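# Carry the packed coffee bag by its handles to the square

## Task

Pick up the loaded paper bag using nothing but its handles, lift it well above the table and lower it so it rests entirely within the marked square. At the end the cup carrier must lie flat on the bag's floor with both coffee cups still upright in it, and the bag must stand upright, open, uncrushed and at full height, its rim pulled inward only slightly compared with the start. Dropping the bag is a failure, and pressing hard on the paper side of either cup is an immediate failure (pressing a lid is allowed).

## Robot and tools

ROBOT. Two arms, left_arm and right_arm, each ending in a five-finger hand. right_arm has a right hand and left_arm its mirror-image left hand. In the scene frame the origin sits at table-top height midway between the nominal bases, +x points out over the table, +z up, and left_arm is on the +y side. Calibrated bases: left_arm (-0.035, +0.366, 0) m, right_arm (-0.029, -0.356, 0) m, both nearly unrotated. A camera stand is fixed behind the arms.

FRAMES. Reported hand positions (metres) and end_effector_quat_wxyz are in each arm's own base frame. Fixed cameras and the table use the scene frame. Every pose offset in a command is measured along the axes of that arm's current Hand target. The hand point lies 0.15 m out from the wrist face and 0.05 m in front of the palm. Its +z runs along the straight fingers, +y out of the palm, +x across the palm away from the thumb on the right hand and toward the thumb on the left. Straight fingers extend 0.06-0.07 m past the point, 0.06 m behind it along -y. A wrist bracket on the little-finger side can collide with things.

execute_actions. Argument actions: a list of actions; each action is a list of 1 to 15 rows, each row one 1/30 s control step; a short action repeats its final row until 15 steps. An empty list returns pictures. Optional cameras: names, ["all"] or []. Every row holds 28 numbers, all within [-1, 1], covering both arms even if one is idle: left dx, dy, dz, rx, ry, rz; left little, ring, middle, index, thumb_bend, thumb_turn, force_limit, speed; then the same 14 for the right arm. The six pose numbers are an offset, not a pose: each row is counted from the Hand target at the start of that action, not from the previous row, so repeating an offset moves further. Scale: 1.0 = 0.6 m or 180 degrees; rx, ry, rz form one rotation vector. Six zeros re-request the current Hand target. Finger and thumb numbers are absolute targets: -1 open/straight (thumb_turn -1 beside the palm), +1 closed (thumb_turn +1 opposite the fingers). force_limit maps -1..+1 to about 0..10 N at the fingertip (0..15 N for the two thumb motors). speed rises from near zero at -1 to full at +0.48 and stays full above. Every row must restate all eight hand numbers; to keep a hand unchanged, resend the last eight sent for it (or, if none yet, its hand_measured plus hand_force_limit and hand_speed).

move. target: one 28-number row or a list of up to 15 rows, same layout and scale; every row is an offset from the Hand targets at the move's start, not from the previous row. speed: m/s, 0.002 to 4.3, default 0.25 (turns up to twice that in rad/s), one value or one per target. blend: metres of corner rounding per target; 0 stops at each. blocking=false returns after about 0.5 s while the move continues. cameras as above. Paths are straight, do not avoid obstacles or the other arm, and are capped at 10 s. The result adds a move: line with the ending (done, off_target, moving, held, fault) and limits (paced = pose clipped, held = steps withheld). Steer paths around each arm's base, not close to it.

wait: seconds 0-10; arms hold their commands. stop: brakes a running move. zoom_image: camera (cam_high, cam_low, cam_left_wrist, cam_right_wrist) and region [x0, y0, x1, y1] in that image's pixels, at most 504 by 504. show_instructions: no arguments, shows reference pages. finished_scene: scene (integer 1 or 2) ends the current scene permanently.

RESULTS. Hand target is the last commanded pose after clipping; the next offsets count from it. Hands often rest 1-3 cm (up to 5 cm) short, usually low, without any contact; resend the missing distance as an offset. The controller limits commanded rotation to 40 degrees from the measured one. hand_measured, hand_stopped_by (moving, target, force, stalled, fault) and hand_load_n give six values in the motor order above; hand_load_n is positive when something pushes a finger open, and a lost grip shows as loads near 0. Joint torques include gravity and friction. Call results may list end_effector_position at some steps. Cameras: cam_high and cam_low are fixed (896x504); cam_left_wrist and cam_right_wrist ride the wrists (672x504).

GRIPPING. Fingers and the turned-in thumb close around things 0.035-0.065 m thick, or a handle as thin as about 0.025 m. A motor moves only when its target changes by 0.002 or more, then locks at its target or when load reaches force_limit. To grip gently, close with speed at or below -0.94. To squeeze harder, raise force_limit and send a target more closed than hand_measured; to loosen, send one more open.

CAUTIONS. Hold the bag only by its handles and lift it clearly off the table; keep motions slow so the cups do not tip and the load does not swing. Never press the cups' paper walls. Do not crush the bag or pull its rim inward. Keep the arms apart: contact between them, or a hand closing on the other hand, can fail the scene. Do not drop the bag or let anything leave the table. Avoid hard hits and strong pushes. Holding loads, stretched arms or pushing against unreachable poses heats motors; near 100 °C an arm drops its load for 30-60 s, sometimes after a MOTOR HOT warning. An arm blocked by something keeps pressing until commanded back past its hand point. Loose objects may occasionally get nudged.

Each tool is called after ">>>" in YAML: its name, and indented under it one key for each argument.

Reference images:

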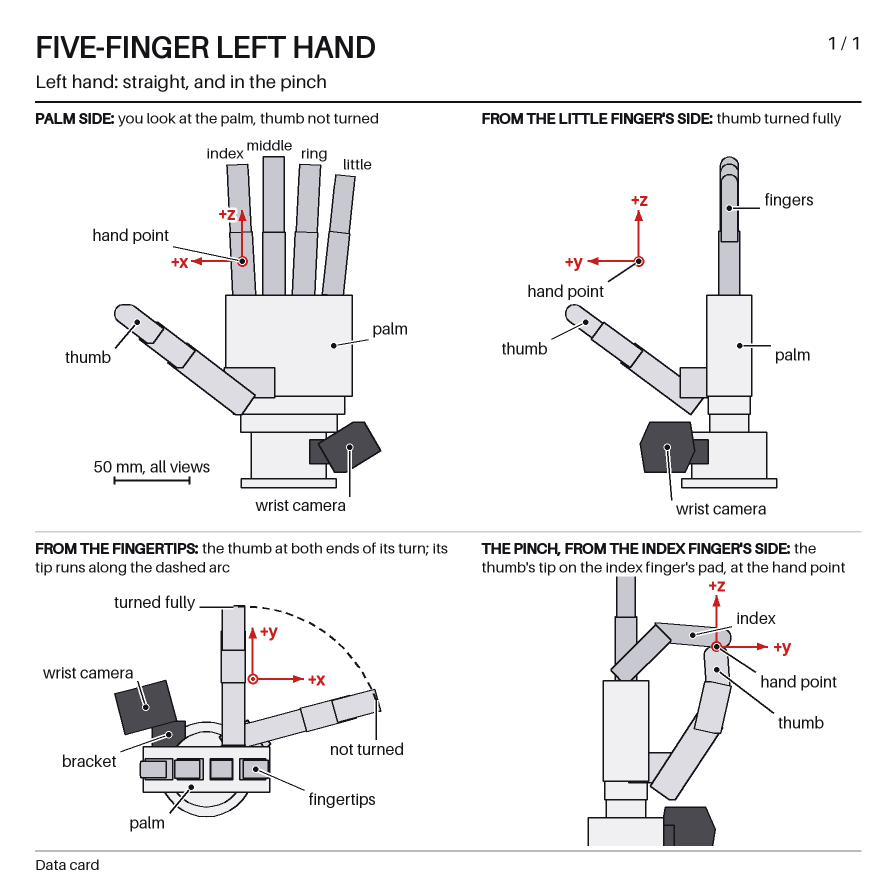

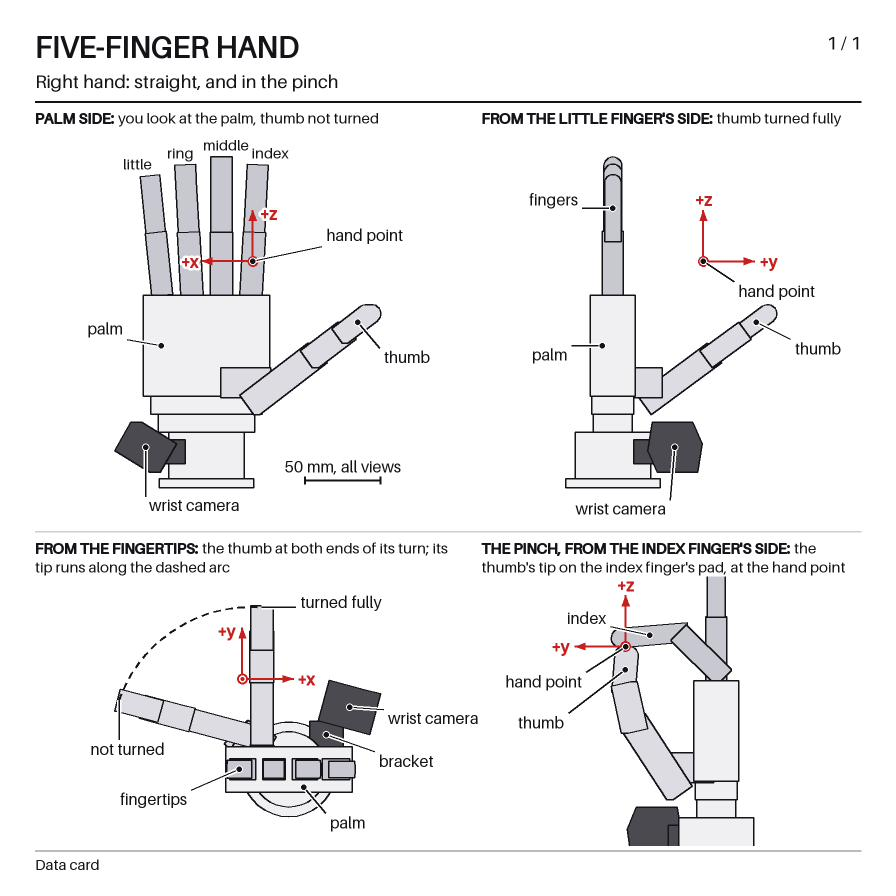

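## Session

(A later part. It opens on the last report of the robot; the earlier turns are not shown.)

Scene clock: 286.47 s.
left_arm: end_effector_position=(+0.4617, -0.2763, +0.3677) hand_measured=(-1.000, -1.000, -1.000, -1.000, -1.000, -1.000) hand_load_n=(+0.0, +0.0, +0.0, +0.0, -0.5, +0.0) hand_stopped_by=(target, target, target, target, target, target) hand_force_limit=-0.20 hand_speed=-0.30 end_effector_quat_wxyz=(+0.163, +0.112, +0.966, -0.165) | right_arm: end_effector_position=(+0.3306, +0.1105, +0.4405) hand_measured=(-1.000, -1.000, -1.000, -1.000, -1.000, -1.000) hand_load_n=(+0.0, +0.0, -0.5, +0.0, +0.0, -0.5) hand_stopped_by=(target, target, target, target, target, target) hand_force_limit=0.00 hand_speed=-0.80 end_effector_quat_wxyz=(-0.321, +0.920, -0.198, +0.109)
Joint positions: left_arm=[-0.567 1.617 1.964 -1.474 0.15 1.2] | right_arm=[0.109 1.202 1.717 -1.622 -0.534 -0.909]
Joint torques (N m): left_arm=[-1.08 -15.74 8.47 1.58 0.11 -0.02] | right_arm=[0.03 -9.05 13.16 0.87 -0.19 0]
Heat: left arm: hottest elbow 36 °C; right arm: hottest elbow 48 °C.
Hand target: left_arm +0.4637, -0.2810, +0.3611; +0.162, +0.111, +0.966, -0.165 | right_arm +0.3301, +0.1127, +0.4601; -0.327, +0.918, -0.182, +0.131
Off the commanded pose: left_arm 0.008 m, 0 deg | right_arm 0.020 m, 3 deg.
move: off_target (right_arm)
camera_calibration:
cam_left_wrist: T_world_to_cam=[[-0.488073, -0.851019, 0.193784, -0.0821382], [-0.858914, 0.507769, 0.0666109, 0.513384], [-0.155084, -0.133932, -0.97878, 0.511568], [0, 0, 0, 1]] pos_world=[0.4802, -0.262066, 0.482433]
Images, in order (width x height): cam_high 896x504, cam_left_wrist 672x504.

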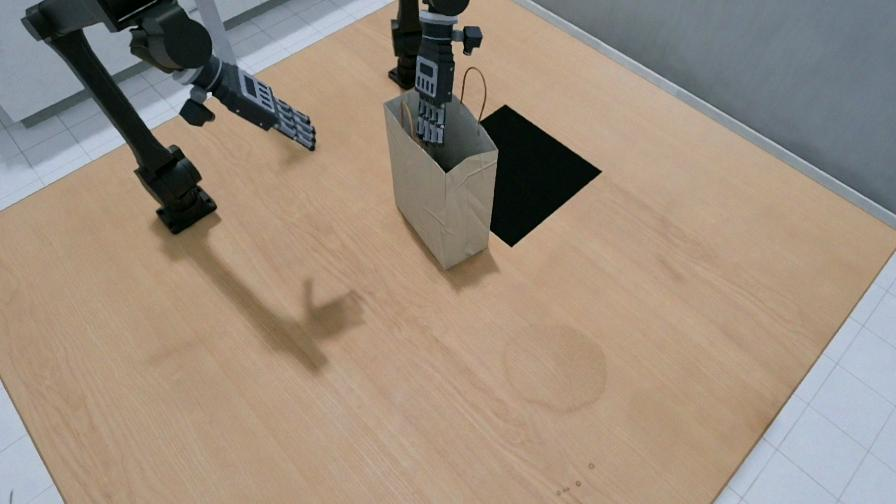

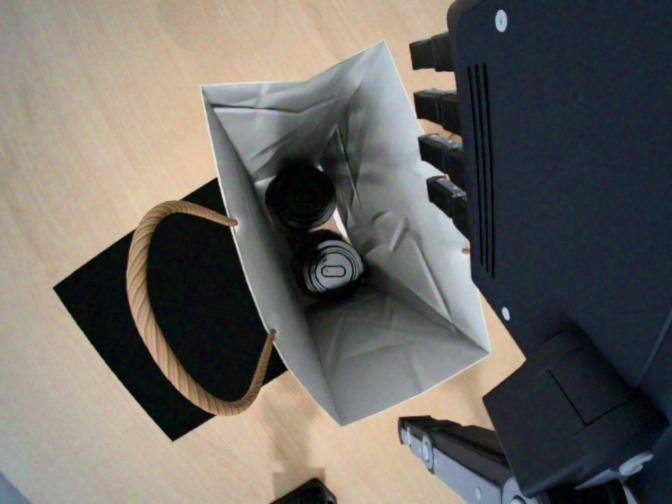

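>>> move:
  target: [0,0,-0.2,0,0,0,-1,-1,-1,-1,-1,-1,-0.2,-0.3, 0,0,0,0,0,0,-1,-1,-1,-1,-1,-1,0.0,-0.8]
  speed: 0.15
  cameras: ["all"]

Scene clock: 291.33 s.
left_arm: end_effector_position=(+0.4250, -0.2421, +0.4516) hand_measured=(-1.000, -1.000, -1.000, -1.000, -1.000, -1.000) hand_load_n=(+0.0, +0.0, +0.0, +0.0, -0.5, +0.0) hand_stopped_by=(target, target, target, target, target, target) hand_force_limit=-0.20 hand_speed=-0.30 end_effector_quat_wxyz=(+0.173, +0.108, +0.964, -0.169) | right_arm: end_effector_position=(+0.3306, +0.1105, +0.4405) hand_measured=(-1.000, -1.000, -1.000, -1.000, -1.000, -1.000) hand_load_n=(+0.0, +0.0, +0.0, +0.0, +0.0, +0.0) hand_stopped_by=(target, target, target, target, target, target) hand_force_limit=0.00 hand_speed=-0.80 end_effector_quat_wxyz=(-0.321, +0.920, -0.198, +0.109)
Joint positions: left_arm=[-0.547 1.577 2.157 -1.687 0.157 1.21] | right_arm=[0.109 1.202 1.717 -1.622 -0.534 -0.909]
Joint torques (N m): left_arm=[0.21 -13.39 12.56 0.24 0.3 0.15] | right_arm=[0.03 -9.11 13.18 0.85 -0.2 0]
Heat: left arm: hottest elbow 36 °C; right arm: hottest elbow 48 °C.
Hand target: left_arm +0.4304, -0.2384, +0.4681; +0.162, +0.111, +0.966, -0.165 | right_arm +0.3301, +0.1127, +0.4601; -0.327, +0.918, -0.182, +0.131
Off the commanded pose: left_arm 0.018 m, 1 deg | right_arm 0.020 m, 3 deg.
joint sent to its limit (left arm) — joint 4 (wrist pitch), lower limit. The joint targets are off in orientation, not in position.
move: off_target (left_arm, right_arm)
camera_calibration:
cam_left_wrist: T_world_to_cam=[[-0.483921, -0.852784, 0.196418, -0.0904811], [-0.864254, 0.50097, 0.045762, 0.468947], [-0.137425, -0.14761, -0.979452, 0.582062], [0, 0, 0, 1]] pos_world=[0.441493, -0.226171, 0.566414]
cam_right_wrist: T_world_to_cam=[[-0.0591883, -0.787514, -0.613448, 0.379005], [-0.980261, -0.0702741, 0.184795, 0.252509], [-0.188638, 0.612277, -0.76781, 0.448042], [0, 0, 0, 1]] pos_world=[0.354476, 0.0418907, 0.529849]

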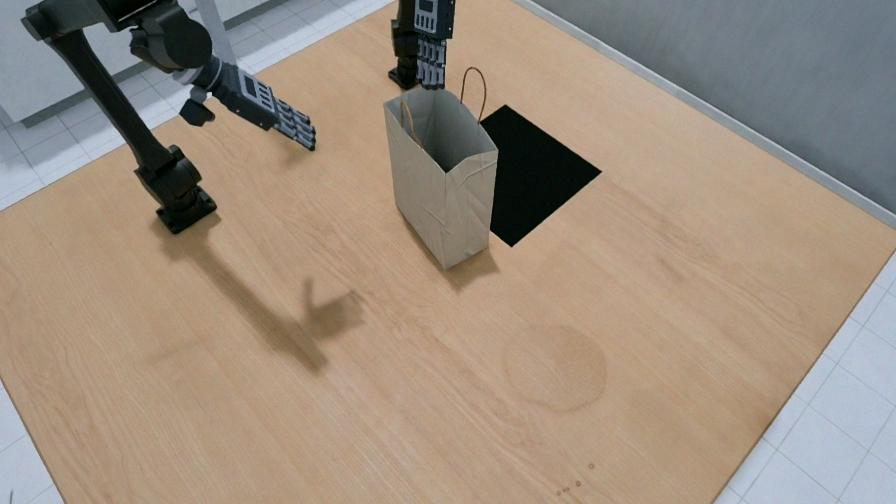

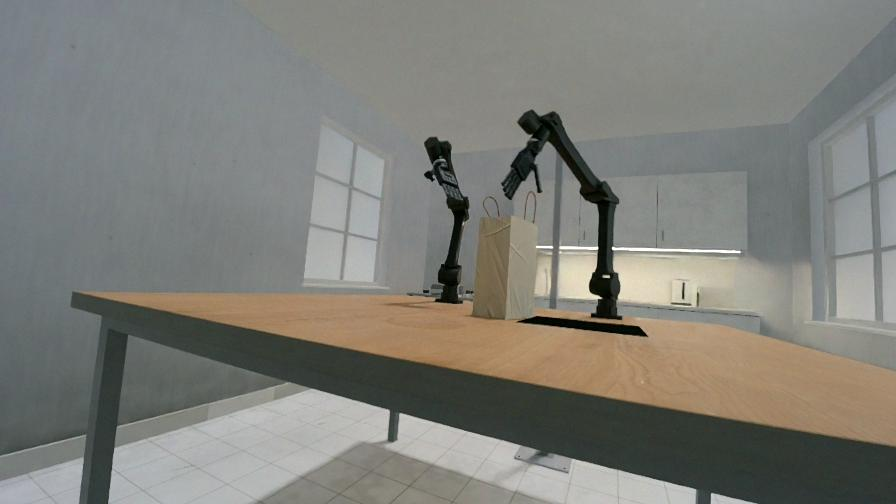

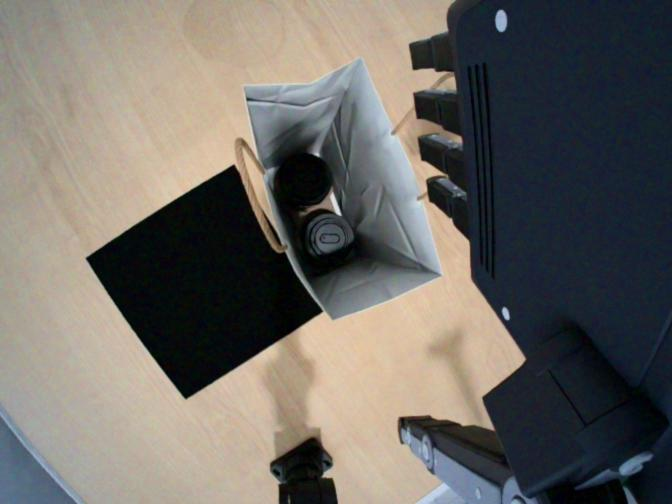

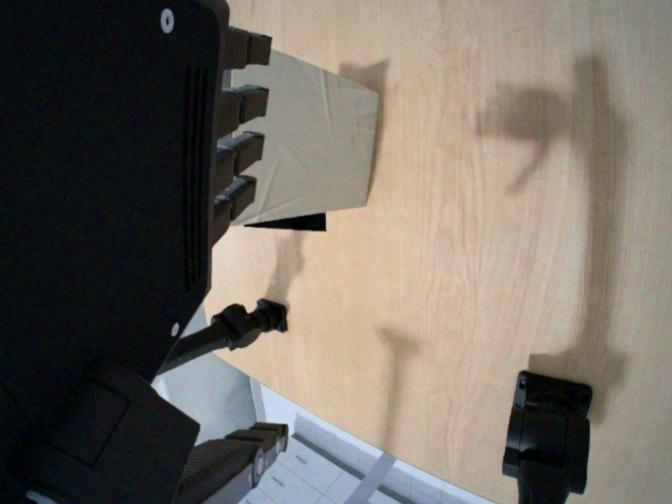

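>>> zoom_image:
  camera: "cam_high"
  region: [370, 50, 520, 200]

>>> zoom_image:
  camera: "cam_low"
  region: [460, 180, 560, 340]

>>> zoom_image:
  camera: "cam_left_wrist"
  region: [200, 30, 500, 350]

Scaled by 3.360 from the camera's 896x504 image, which has a finer 1280x720 frame.

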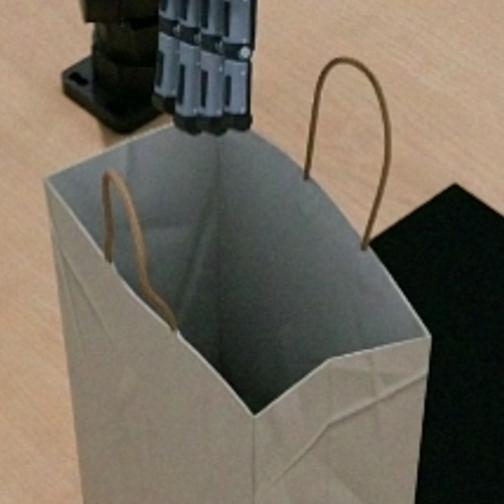

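Scaled by 3.150 from the camera's 896x504 image, which has a finer 1280x720 frame.

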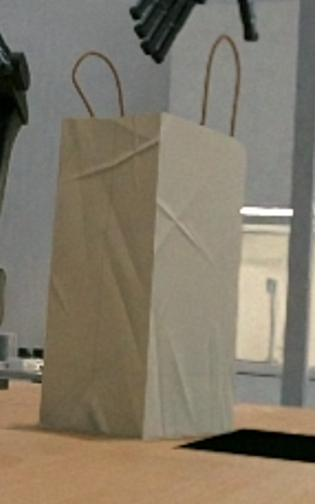

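Scaled by 1.575 from the camera's 672x504 image, which has a finer 960x720 frame.

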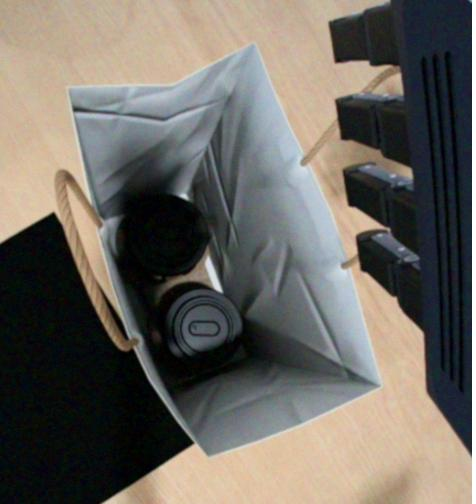

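>>> zoom_image:
  camera: "cam_high"
  region: [170, 50, 350, 180]

Scaled by 2.800 from the camera's 896x504 image, which has a finer 1280x720 frame.

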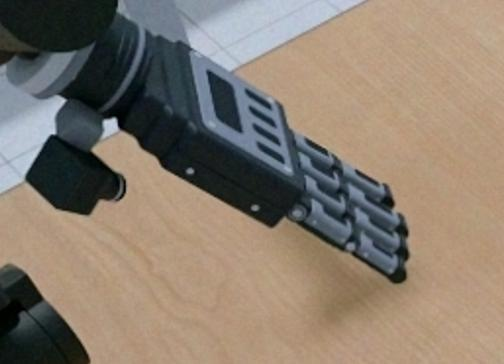

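>>> move:
  target:
    - [-0.0423,0.1153,-0.1353,0,0,-0.5,-1,-1,-1,-1,-1,-1,-0.2,-0.3, 0,0,0,0,0,0,-1,-1,-1,-1,-1,-1,0.0,-0.8]
    - [-0.112,0.0873,-0.0992,0.0882,-0.1928,0.8592,-1,-1,-1,-1,-1,-1,-0.2,-0.3, 0,0,0,0,0,0,-1,-1,-1,-1,-1,-1,0.0,-0.8]
  speed: 0.5
  cameras: ["all"]

Scene clock: 341.30 s.
left_arm: end_effector_position=(+0.4936, -0.1830, +0.5322) hand_measured=(-1.000, -1.000, -1.000, -1.000, -1.000, -1.000) hand_load_n=(+0.0, +0.0, +0.0, +0.0, +0.0, +0.0) hand_stopped_by=(target, target, target, target, target, target) hand_force_limit=-0.20 hand_speed=-0.30 end_effector_quat_wxyz=(+0.410, +0.906, +0.039, +0.098) | right_arm: end_effector_position=(+0.3306, +0.1105, +0.4405) hand_measured=(-1.000, -1.000, -1.000, -1.000, -1.000, -1.000) hand_load_n=(+0.0, +0.0, +0.0, +0.0, +0.0, -0.5) hand_stopped_by=(target, target, target, target, target, target) hand_force_limit=0.00 hand_speed=-0.80 end_effector_quat_wxyz=(-0.321, +0.920, -0.198, +0.109)
Joint positions: left_arm=[-0.011 1.478 1.921 -1.687 0.823 -1.812] | right_arm=[0.109 1.202 1.717 -1.622 -0.534 -0.909]
Joint torques (N m): left_arm=[-0.26 -13.8 7.71 -0.1 0.81 -0.1] | right_arm=[-0.03 -9.11 13.18 0.87 -0.2 0]
Heat: left arm: hottest elbow 39 °C; right arm: hottest elbow 49 °C.
Hand target: left_arm +0.4900, -0.1801, +0.5301; +0.383, +0.924, +0.016, +0.007 | right_arm +0.3301, +0.1127, +0.4601; -0.327, +0.918, -0.182, +0.131
Off the commanded pose: left_arm 0.005 m, 11 deg | right_arm 0.020 m, 3 deg.
joint sent to its limit (left arm) — joint 4 (wrist pitch), lower limit. The joint targets are off in orientation, not in position.
move: off_target (left_arm, right_arm)
camera_calibration:
cam_left_wrist: T_world_to_cam=[[0.246354, 0.68238, -0.688235, 0.368593], [0.728871, 0.337601, 0.595628, -0.613996], [0.638794, -0.64837, -0.414197, -0.096498], [0, 0, 0, 1]] pos_world=[0.418362, -0.106801, 0.579423]
cam_right_wrist: T_world_to_cam=[[-0.0591883, -0.787514, -0.613448, 0.379005], [-0.980261, -0.0702741, 0.184795, 0.252509], [-0.188638, 0.612277, -0.76781, 0.448042], [0, 0, 0, 1]] pos_world=[0.354476, 0.0418907, 0.529849]

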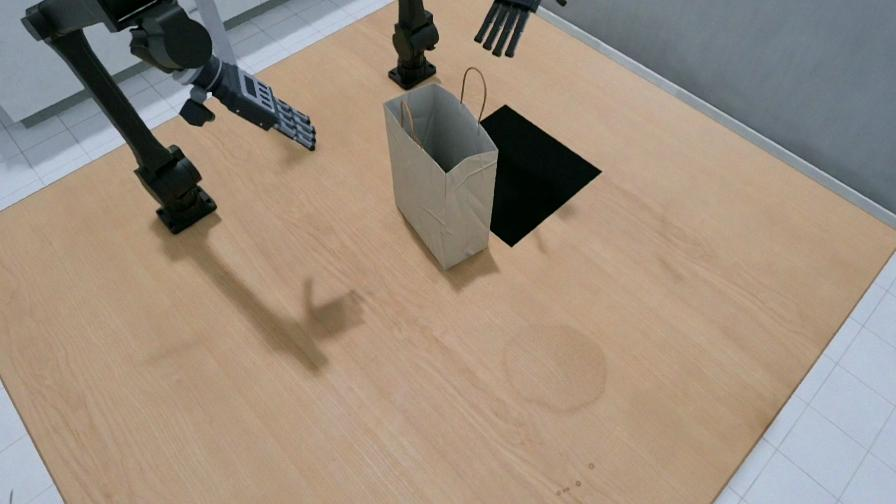

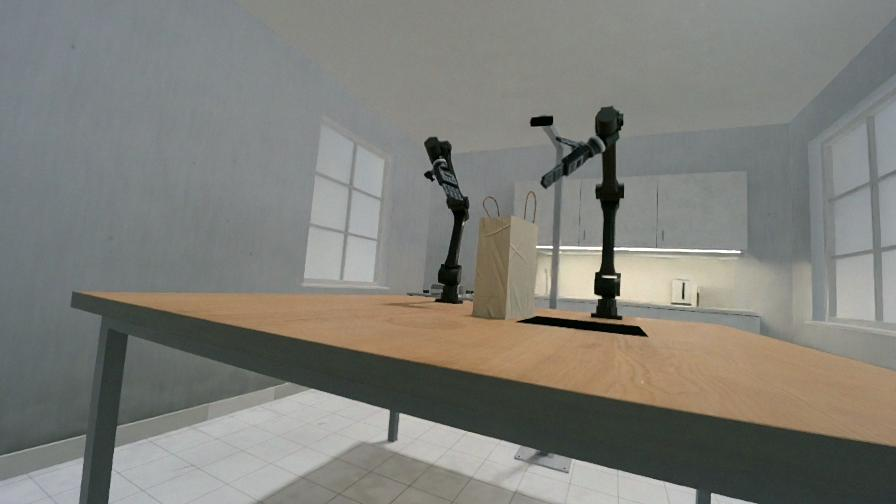

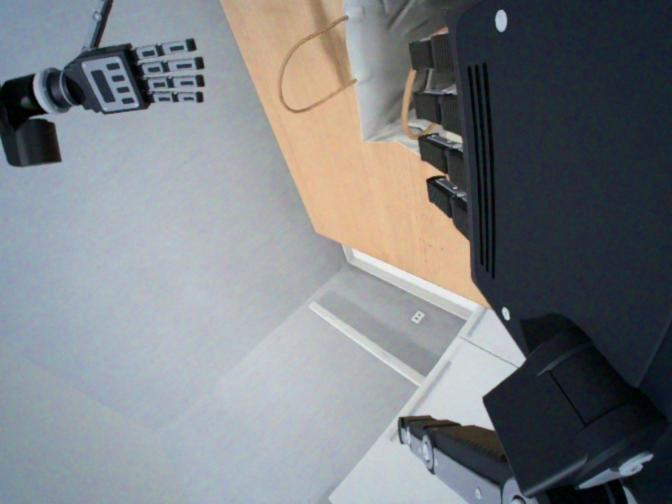

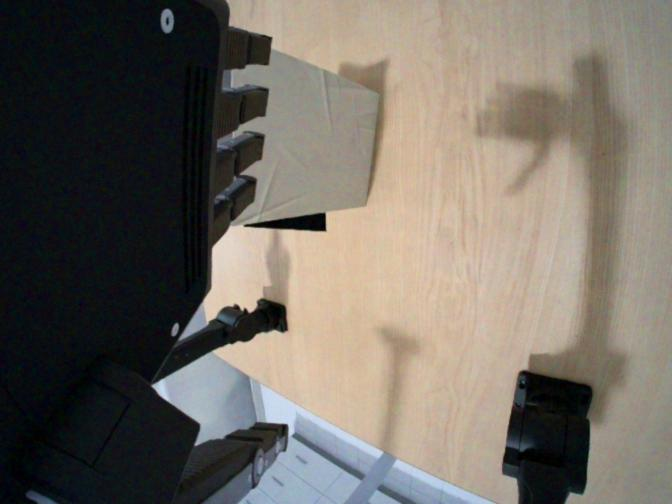

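>>> move:
  target: [0,0,0,0,0,0,-1,-1,-1,-1,-1,-1,-0.2,-0.3, -0.0255,-0.0892,0.3172,0.0101,-0.0541,-0.0626,1,1,1,1,-1,-1,0.0,0.0]
  speed: 0.2
  cameras: ["cam_high","cam_left_wrist","cam_right_wrist"]

Scene clock: 348.47 s.
left_arm: end_effector_position=(+0.4936, -0.1830, +0.5322) hand_measured=(-1.000, -1.000, -1.000, -1.000, -1.000, -1.000) hand_load_n=(+0.0, +0.0, +0.0, +0.0, +0.0, +0.0) hand_stopped_by=(target, target, target, target, target, target) hand_force_limit=-0.20 hand_speed=-0.30 end_effector_quat_wxyz=(+0.410, +0.906, +0.039, +0.098) | right_arm: end_effector_position=(+0.3941, +0.2575, +0.3492) hand_measured=(+1.000, +1.000, +1.000, +1.000, -1.000, -1.000) hand_load_n=(+0.0, +0.0, +0.0, +0.0, +0.0, +0.0) hand_stopped_by=(target, target, target, target, target, target) hand_force_limit=0.00 hand_speed=0.00 end_effector_quat_wxyz=(-0.339, +0.935, -0.061, +0.084)
Joint positions: left_arm=[-0.011 1.478 1.921 -1.687 0.823 -1.813] | right_arm=[0.428 1.384 1.614 -1.274 -0.505 -0.872]
Joint torques (N m): left_arm=[-0.26 -13.86 7.68 -0.1 0.81 -0.11] | right_arm=[-0.26 -11.58 10.85 1.5 -0.22 0.18]
Heat: left arm: hottest elbow 38 °C; right arm: hottest elbow 49 °C.
Hand target: left_arm +0.4900, -0.1800, +0.5300; +0.383, +0.924, +0.016, +0.007 | right_arm +0.3980, +0.2628, +0.3496; -0.341, +0.934, -0.061, +0.087
Off the commanded pose: left_arm 0.005 m, 11 deg | right_arm 0.007 m, 0 deg.
joint sent to its limit (left arm) — joint 4 (wrist pitch), lower limit. The joint targets are off in orientation, not in position.
move: off_target (left_arm)
camera_calibration:
cam_left_wrist: T_world_to_cam=[[0.245653, 0.682399, -0.688466, 0.369022], [0.729056, 0.338011, 0.595168, -0.613764], [0.638852, -0.648136, -0.414474, -0.096337], [0, 0, 0, 1]] pos_world=[0.418362, -0.106801, 0.579423]
cam_right_wrist: T_world_to_cam=[[0.18591, -0.768676, -0.612025, 0.340653], [-0.930864, -0.337179, 0.14072, 0.406603], [-0.31453, 0.543551, -0.778218, 0.370893], [0, 0, 0, 1]] pos_world=[0.431818, 0.19735, 0.439906]
Images, in order (width x height): cam_high 896x504, cam_left_wrist 672x504, cam_right_wrist 672x504.

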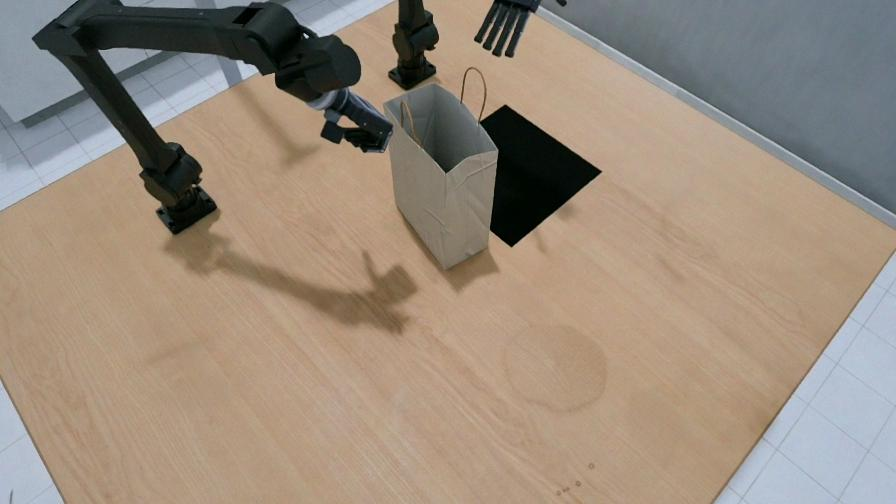

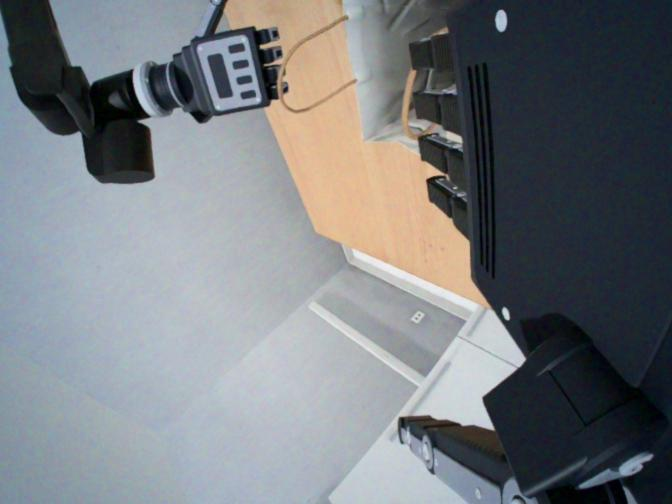

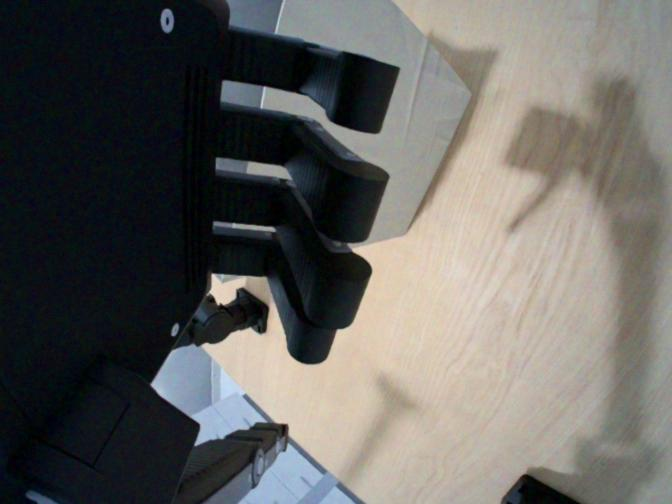

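>>> zoom_image:
  camera: "cam_high"
  region: [300, 50, 520, 200]

>>> zoom_image:
  camera: "cam_left_wrist"
  region: [180, 0, 440, 180]

Scaled by 2.291 from the camera's 896x504 image, which has a finer 1280x720 frame.

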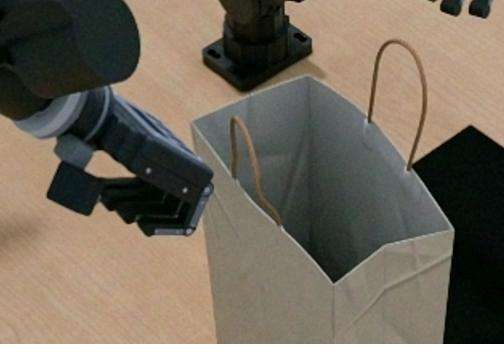

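Scaled by 1.938 from the camera's 672x504 image, which has a finer 960x720 frame.

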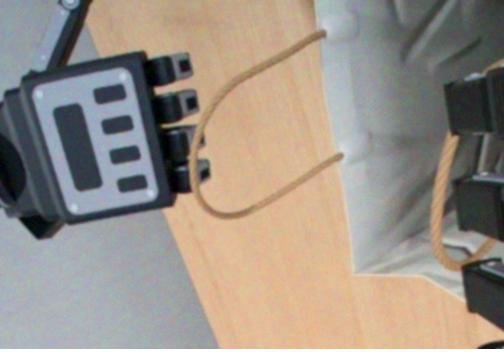

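>>> move:
  target: [0,0,0,0,0,0,-1,-1,-1,-1,-1,-1,-0.2,-0.3, 0.0033,-0.0691,0.0602,0,0,0,1,1,1,1,-1,-1,0.0,0.0]
  speed: 0.1
  cameras: ["cam_high","cam_low","cam_left_wrist"]

>>> zoom_image:
  camera: "cam_high"
  region: [300, 50, 520, 200]

>>> zoom_image:
  camera: "cam_left_wrist"
  region: [180, 0, 440, 180]

Scene clock: 362.57 s.
left_arm: end_effector_position=(+0.4936, -0.1830, +0.5322) hand_measured=(-1.000, -1.000, -1.000, -1.000, -1.000, -1.000) hand_load_n=(+0.0, +0.0, +0.0, +0.0, +0.0, +0.0) hand_stopped_by=(target, target, target, target, target, target) hand_force_limit=-0.20 hand_speed=-0.30 end_effector_quat_wxyz=(+0.410, +0.906, +0.039, +0.098) | right_arm: end_effector_position=(+0.3990, +0.3058, +0.3344) hand_measured=(+1.000, +1.000, +1.000, +1.000, -1.000, -1.000) hand_load_n=(+0.0, +0.5, +0.0, +0.0, +0.0, +0.0) hand_stopped_by=(target, target, target, target, target, target) hand_force_limit=0.00 hand_speed=0.00 end_effector_quat_wxyz=(-0.331, +0.939, -0.065, +0.072)
Joint positions: left_arm=[-0.011 1.478 1.921 -1.687 0.823 -1.813] | right_arm=[0.521 1.459 1.654 -1.228 -0.457 -0.784]
Joint torques (N m): left_arm=[-0.26 -13.8 7.68 -0.06 0.8 -0.11] | right_arm=[-0.15 -12.75 14.69 1.46 -0.1 0.2]
Heat: left arm: hottest elbow 37 °C; right arm: hottest elbow 47 °C.
Hand target: left_arm +0.4900, -0.1800, +0.5300; +0.383, +0.924, +0.016, +0.007 | right_arm +0.4097, +0.3166, +0.3498; -0.341, +0.934, -0.061, +0.087
Off the commanded pose: left_arm 0.005 m, 11 deg | right_arm 0.021 m, 2 deg.
joint sent to its limit (left arm) — joint 4 (wrist pitch), lower limit. The joint targets are off in orientation, not in position.
move: off_target (left_arm, right_arm)
camera_calibration:
cam_left_wrist: T_world_to_cam=[[0.245653, 0.682399, -0.688466, 0.369022], [0.729056, 0.338011, 0.595168, -0.613764], [0.638852, -0.648136, -0.414474, -0.096337], [0, 0, 0, 1]] pos_world=[0.418362, -0.106801, 0.579423]
Images, in order (width x height): cam_high 896x504, cam_low 896x504, cam_left_wrist 672x504.

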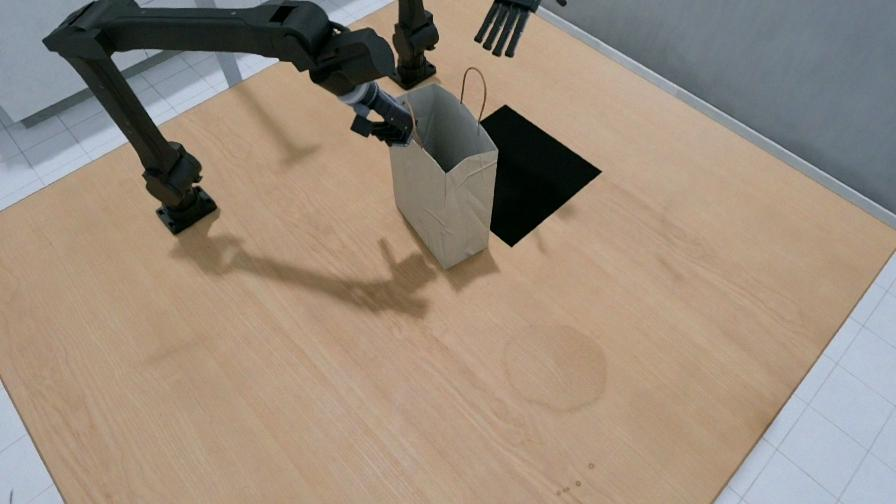

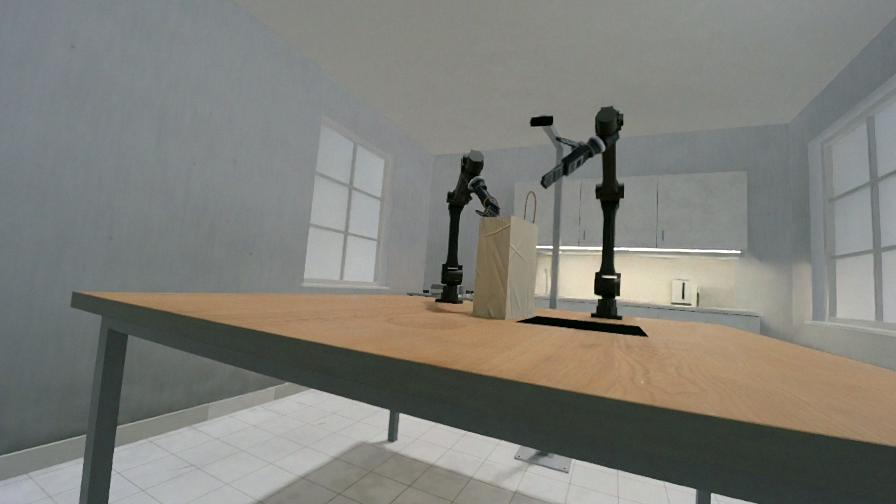

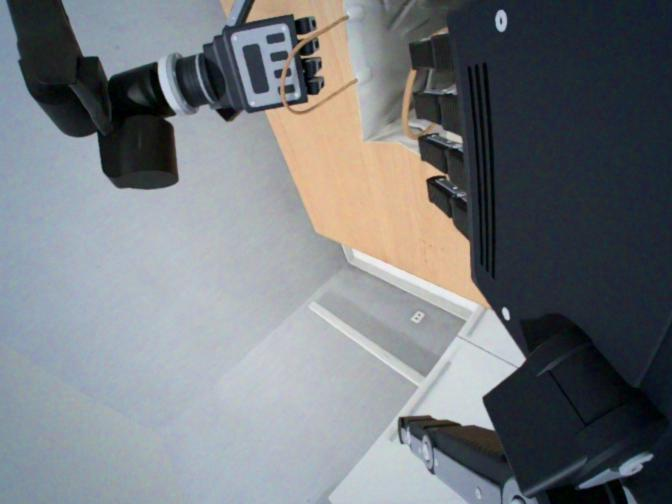

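Scaled by 2.291 from the camera's 896x504 image, which has a finer 1280x720 frame.

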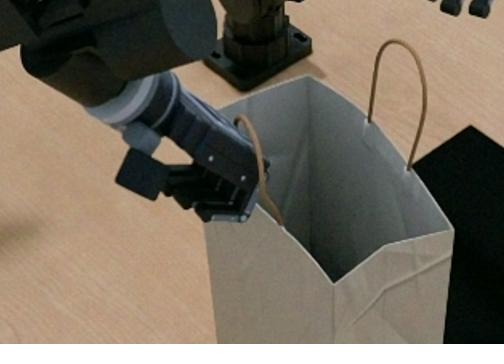

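Scaled by 1.938 from the camera's 672x504 image, which has a finer 960x720 frame.

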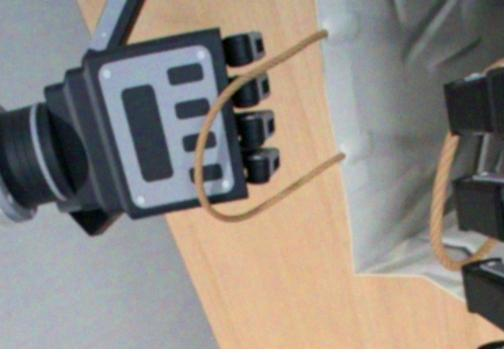

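>>> move:
  target: [0,0,0,0,0,0,-1,-1,-1,-1,-1,-1,-0.2,-0.3, 0.007,-0.0795,0.0255,0,0,0,1,1,1,1,-1,-1,0.0,0.0]
  speed: 0.08
  cameras: ["cam_high","cam_low","cam_left_wrist"]

>>> zoom_image:
  camera: "cam_high"
  region: [300, 50, 520, 200]

>>> zoom_image:
  camera: "cam_left_wrist"
  region: [180, 0, 440, 180]

>>> zoom_image:
  camera: "cam_low"
  region: [440, 140, 580, 340]

Scene clock: 366.33 s.
left_arm: end_effector_position=(+0.4936, -0.1830, +0.5322) hand_measured=(-1.000, -1.000, -1.000, -1.000, -1.000, -1.000) hand_load_n=(+0.0, -0.5, +0.0, +0.0, +0.0, +0.0) hand_stopped_by=(target, target, target, target, target, target) hand_force_limit=-0.20 hand_speed=-0.30 end_effector_quat_wxyz=(+0.410, +0.906, +0.039, +0.098) | right_arm: end_effector_position=(+0.4132, +0.3521, +0.3580) hand_measured=(+1.000, +1.000, +1.000, +1.000, -1.000, -1.000) hand_load_n=(+0.0, +0.0, +0.0, +0.0, +0.0, +0.0) hand_stopped_by=(target, target, target, target, target, target) hand_force_limit=0.00 hand_speed=0.00 end_effector_quat_wxyz=(-0.336, +0.936, -0.063, +0.081)
Joint positions: left_arm=[-0.011 1.478 1.921 -1.687 0.823 -1.813] | right_arm=[0.589 1.551 1.813 -1.248 -0.419 -0.72]
Joint torques (N m): left_arm=[-0.26 -13.68 7.69 -0.08 0.81 -0.11] | right_arm=[-0.09 -13.92 14.76 0.99 -0.08 0.19]
Heat: left arm: hottest elbow 37 °C; right arm: hottest elbow 47 °C.
Hand target: left_arm +0.4900, -0.1800, +0.5300; +0.383, +0.924, +0.016, +0.007 | right_arm +0.4195, +0.3617, +0.3696; -0.341, +0.934, -0.061, +0.087
Off the commanded pose: left_arm 0.005 m, 11 deg | right_arm 0.016 m, 1 deg.
joint sent to its limit (left arm) — joint 4 (wrist pitch), lower limit. The joint targets are off in orientation, not in position.
move: off_target (left_arm, right_arm)
camera_calibration:
cam_left_wrist: T_world_to_cam=[[0.245653, 0.682399, -0.688466, 0.369022], [0.729056, 0.338011, 0.595168, -0.613764], [0.638852, -0.648136, -0.414474, -0.096337], [0, 0, 0, 1]] pos_world=[0.418362, -0.106801, 0.579423]
Images, in order (width x height): cam_high 896x504, cam_low 896x504, cam_left_wrist 672x504.

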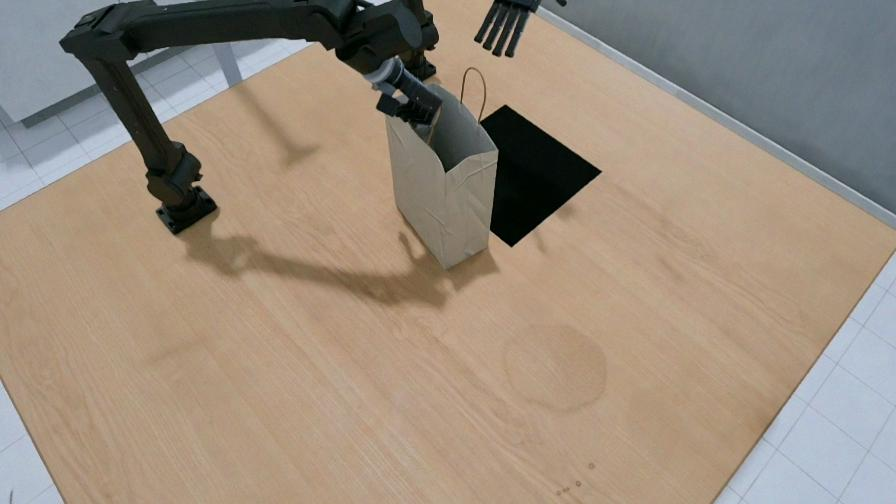

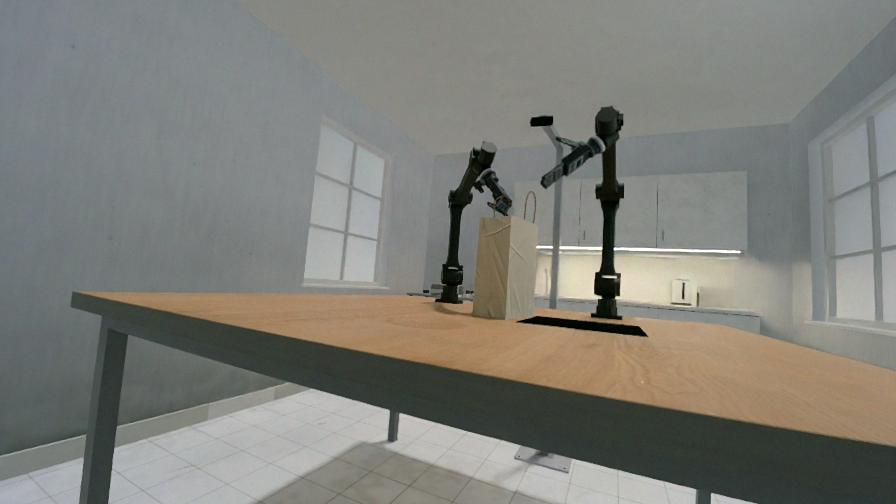

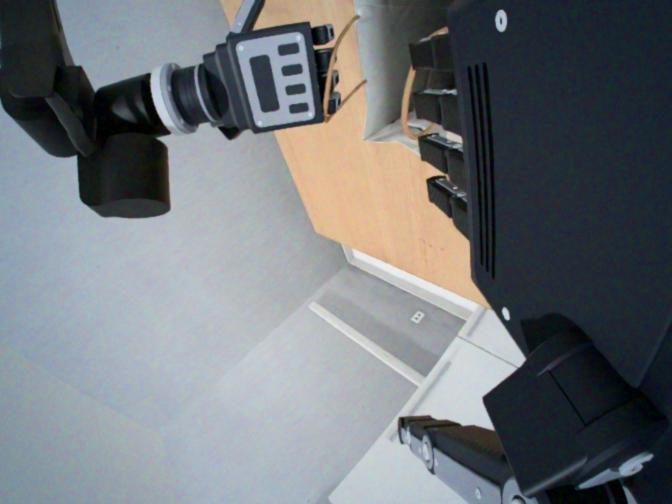

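Scaled by 2.291 from the camera's 896x504 image, which has a finer 1280x720 frame.

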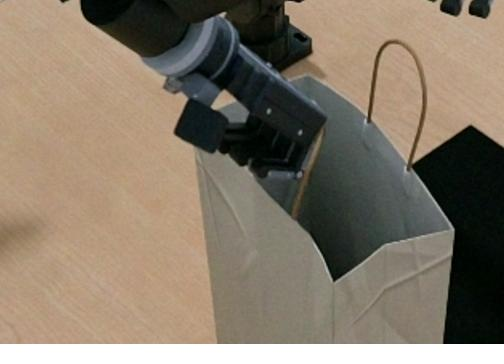

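Scaled by 1.938 from the camera's 672x504 image, which has a finer 960x720 frame.

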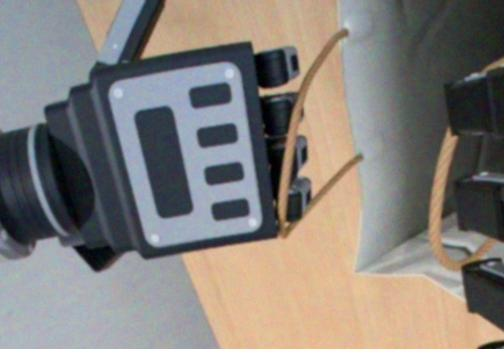

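Scaled by 2.520 from the camera's 896x504 image, which has a finer 1280x720 frame.

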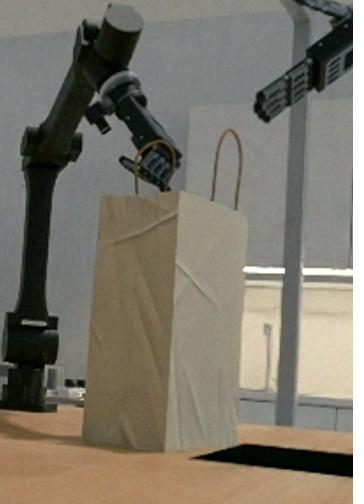

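>>> move:
  target: [0,0,0,0,0,0,-1,-1,-1,-1,-1,-1,-0.2,-0.3, 0.000,-0.032,0.052,0,0,0,1,1,1,1,-1,-1,0.0,0.0]
  speed: 0.08
  cameras: ["cam_high","cam_low","cam_left_wrist"]

>>> zoom_image:
  camera: "cam_high"
  region: [300, 50, 520, 200]

>>> zoom_image:
  camera: "cam_left_wrist"
  region: [180, 0, 440, 180]

>>> zoom_image:
  camera: "cam_low"
  region: [440, 140, 580, 340]

Scene clock: 370.03 s.
left_arm: end_effector_position=(+0.4936, -0.1830, +0.5322) hand_measured=(-1.000, -1.000, -1.000, -1.000, -1.000, -1.000) hand_load_n=(+0.0, +0.0, +0.0, +0.0, +0.0, +0.0) hand_stopped_by=(target, target, target, target, target, target) hand_force_limit=-0.20 hand_speed=-0.30 end_effector_quat_wxyz=(+0.410, +0.906, +0.039, +0.098) | right_arm: end_effector_position=(+0.4172, +0.3839, +0.3448) hand_measured=(+1.000, +1.000, +1.000, +1.000, -1.000, -1.000) hand_load_n=(+0.0, +0.0, +0.5, +0.5, +0.0, -0.5) hand_stopped_by=(target, target, target, target, target, target) hand_force_limit=0.00 hand_speed=0.00 end_effector_quat_wxyz=(-0.329, +0.939, -0.064, +0.074)
Joint positions: left_arm=[-0.011 1.478 1.921 -1.687 0.823 -1.813] | right_arm=[0.636 1.614 1.856 -1.232 -0.393 -0.68]
Joint torques (N m): left_arm=[-0.32 -13.86 7.68 -0.1 0.81 -0.11] | right_arm=[-0.15 -15.15 14.76 1.54 -0.05 0.23]
Heat: left arm: hottest elbow 37 °C; right arm: hottest elbow 48 °C.
Hand target: left_arm +0.4900, -0.1800, +0.5300; +0.383, +0.924, +0.016, +0.007 | right_arm +0.4268, +0.3959, +0.3585; -0.341, +0.934, -0.061, +0.087
Off the commanded pose: left_arm 0.005 m, 11 deg | right_arm 0.021 m, 2 deg.
joint sent to its limit (left arm) — joint 4 (wrist pitch), lower limit. The joint targets are off in orientation, not in position.
move: off_target (left_arm, right_arm)
camera_calibration:
cam_left_wrist: T_world_to_cam=[[0.245653, 0.682399, -0.688466, 0.369022], [0.729056, 0.338011, 0.595168, -0.613764], [0.638852, -0.648136, -0.414474, -0.096337], [0, 0, 0, 1]] pos_world=[0.418362, -0.106801, 0.579423]
Images, in order (width x height): cam_high 896x504, cam_low 896x504, cam_left_wrist 672x504.

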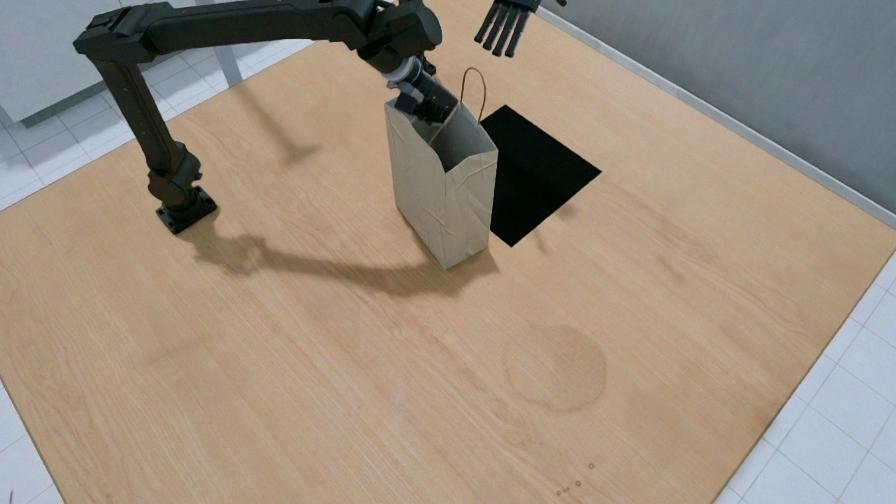

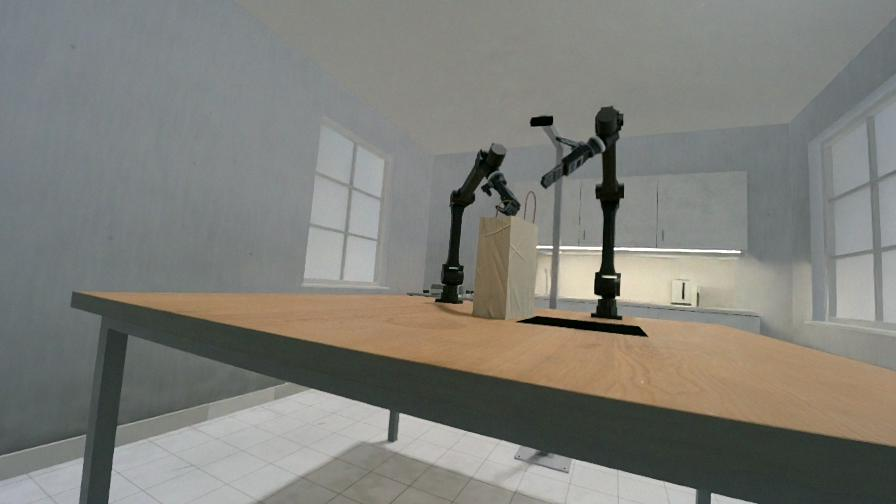

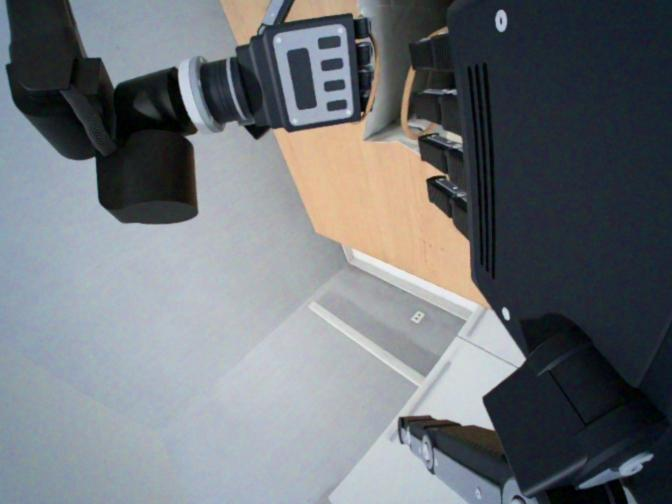

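Scaled by 2.291 from the camera's 896x504 image, which has a finer 1280x720 frame.

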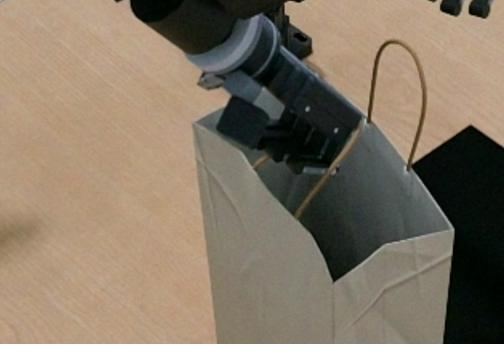

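Scaled by 1.938 from the camera's 672x504 image, which has a finer 960x720 frame.

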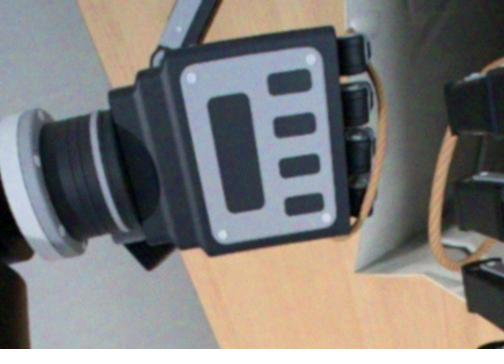

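Scaled by 2.520 from the camera's 896x504 image, which has a finer 1280x720 frame.

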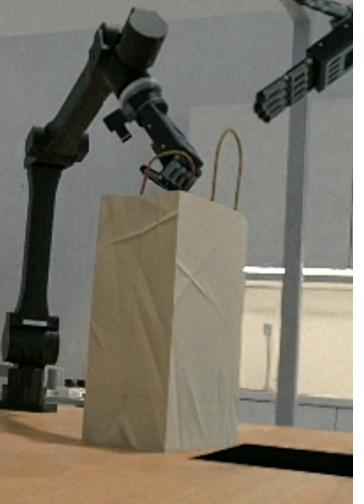

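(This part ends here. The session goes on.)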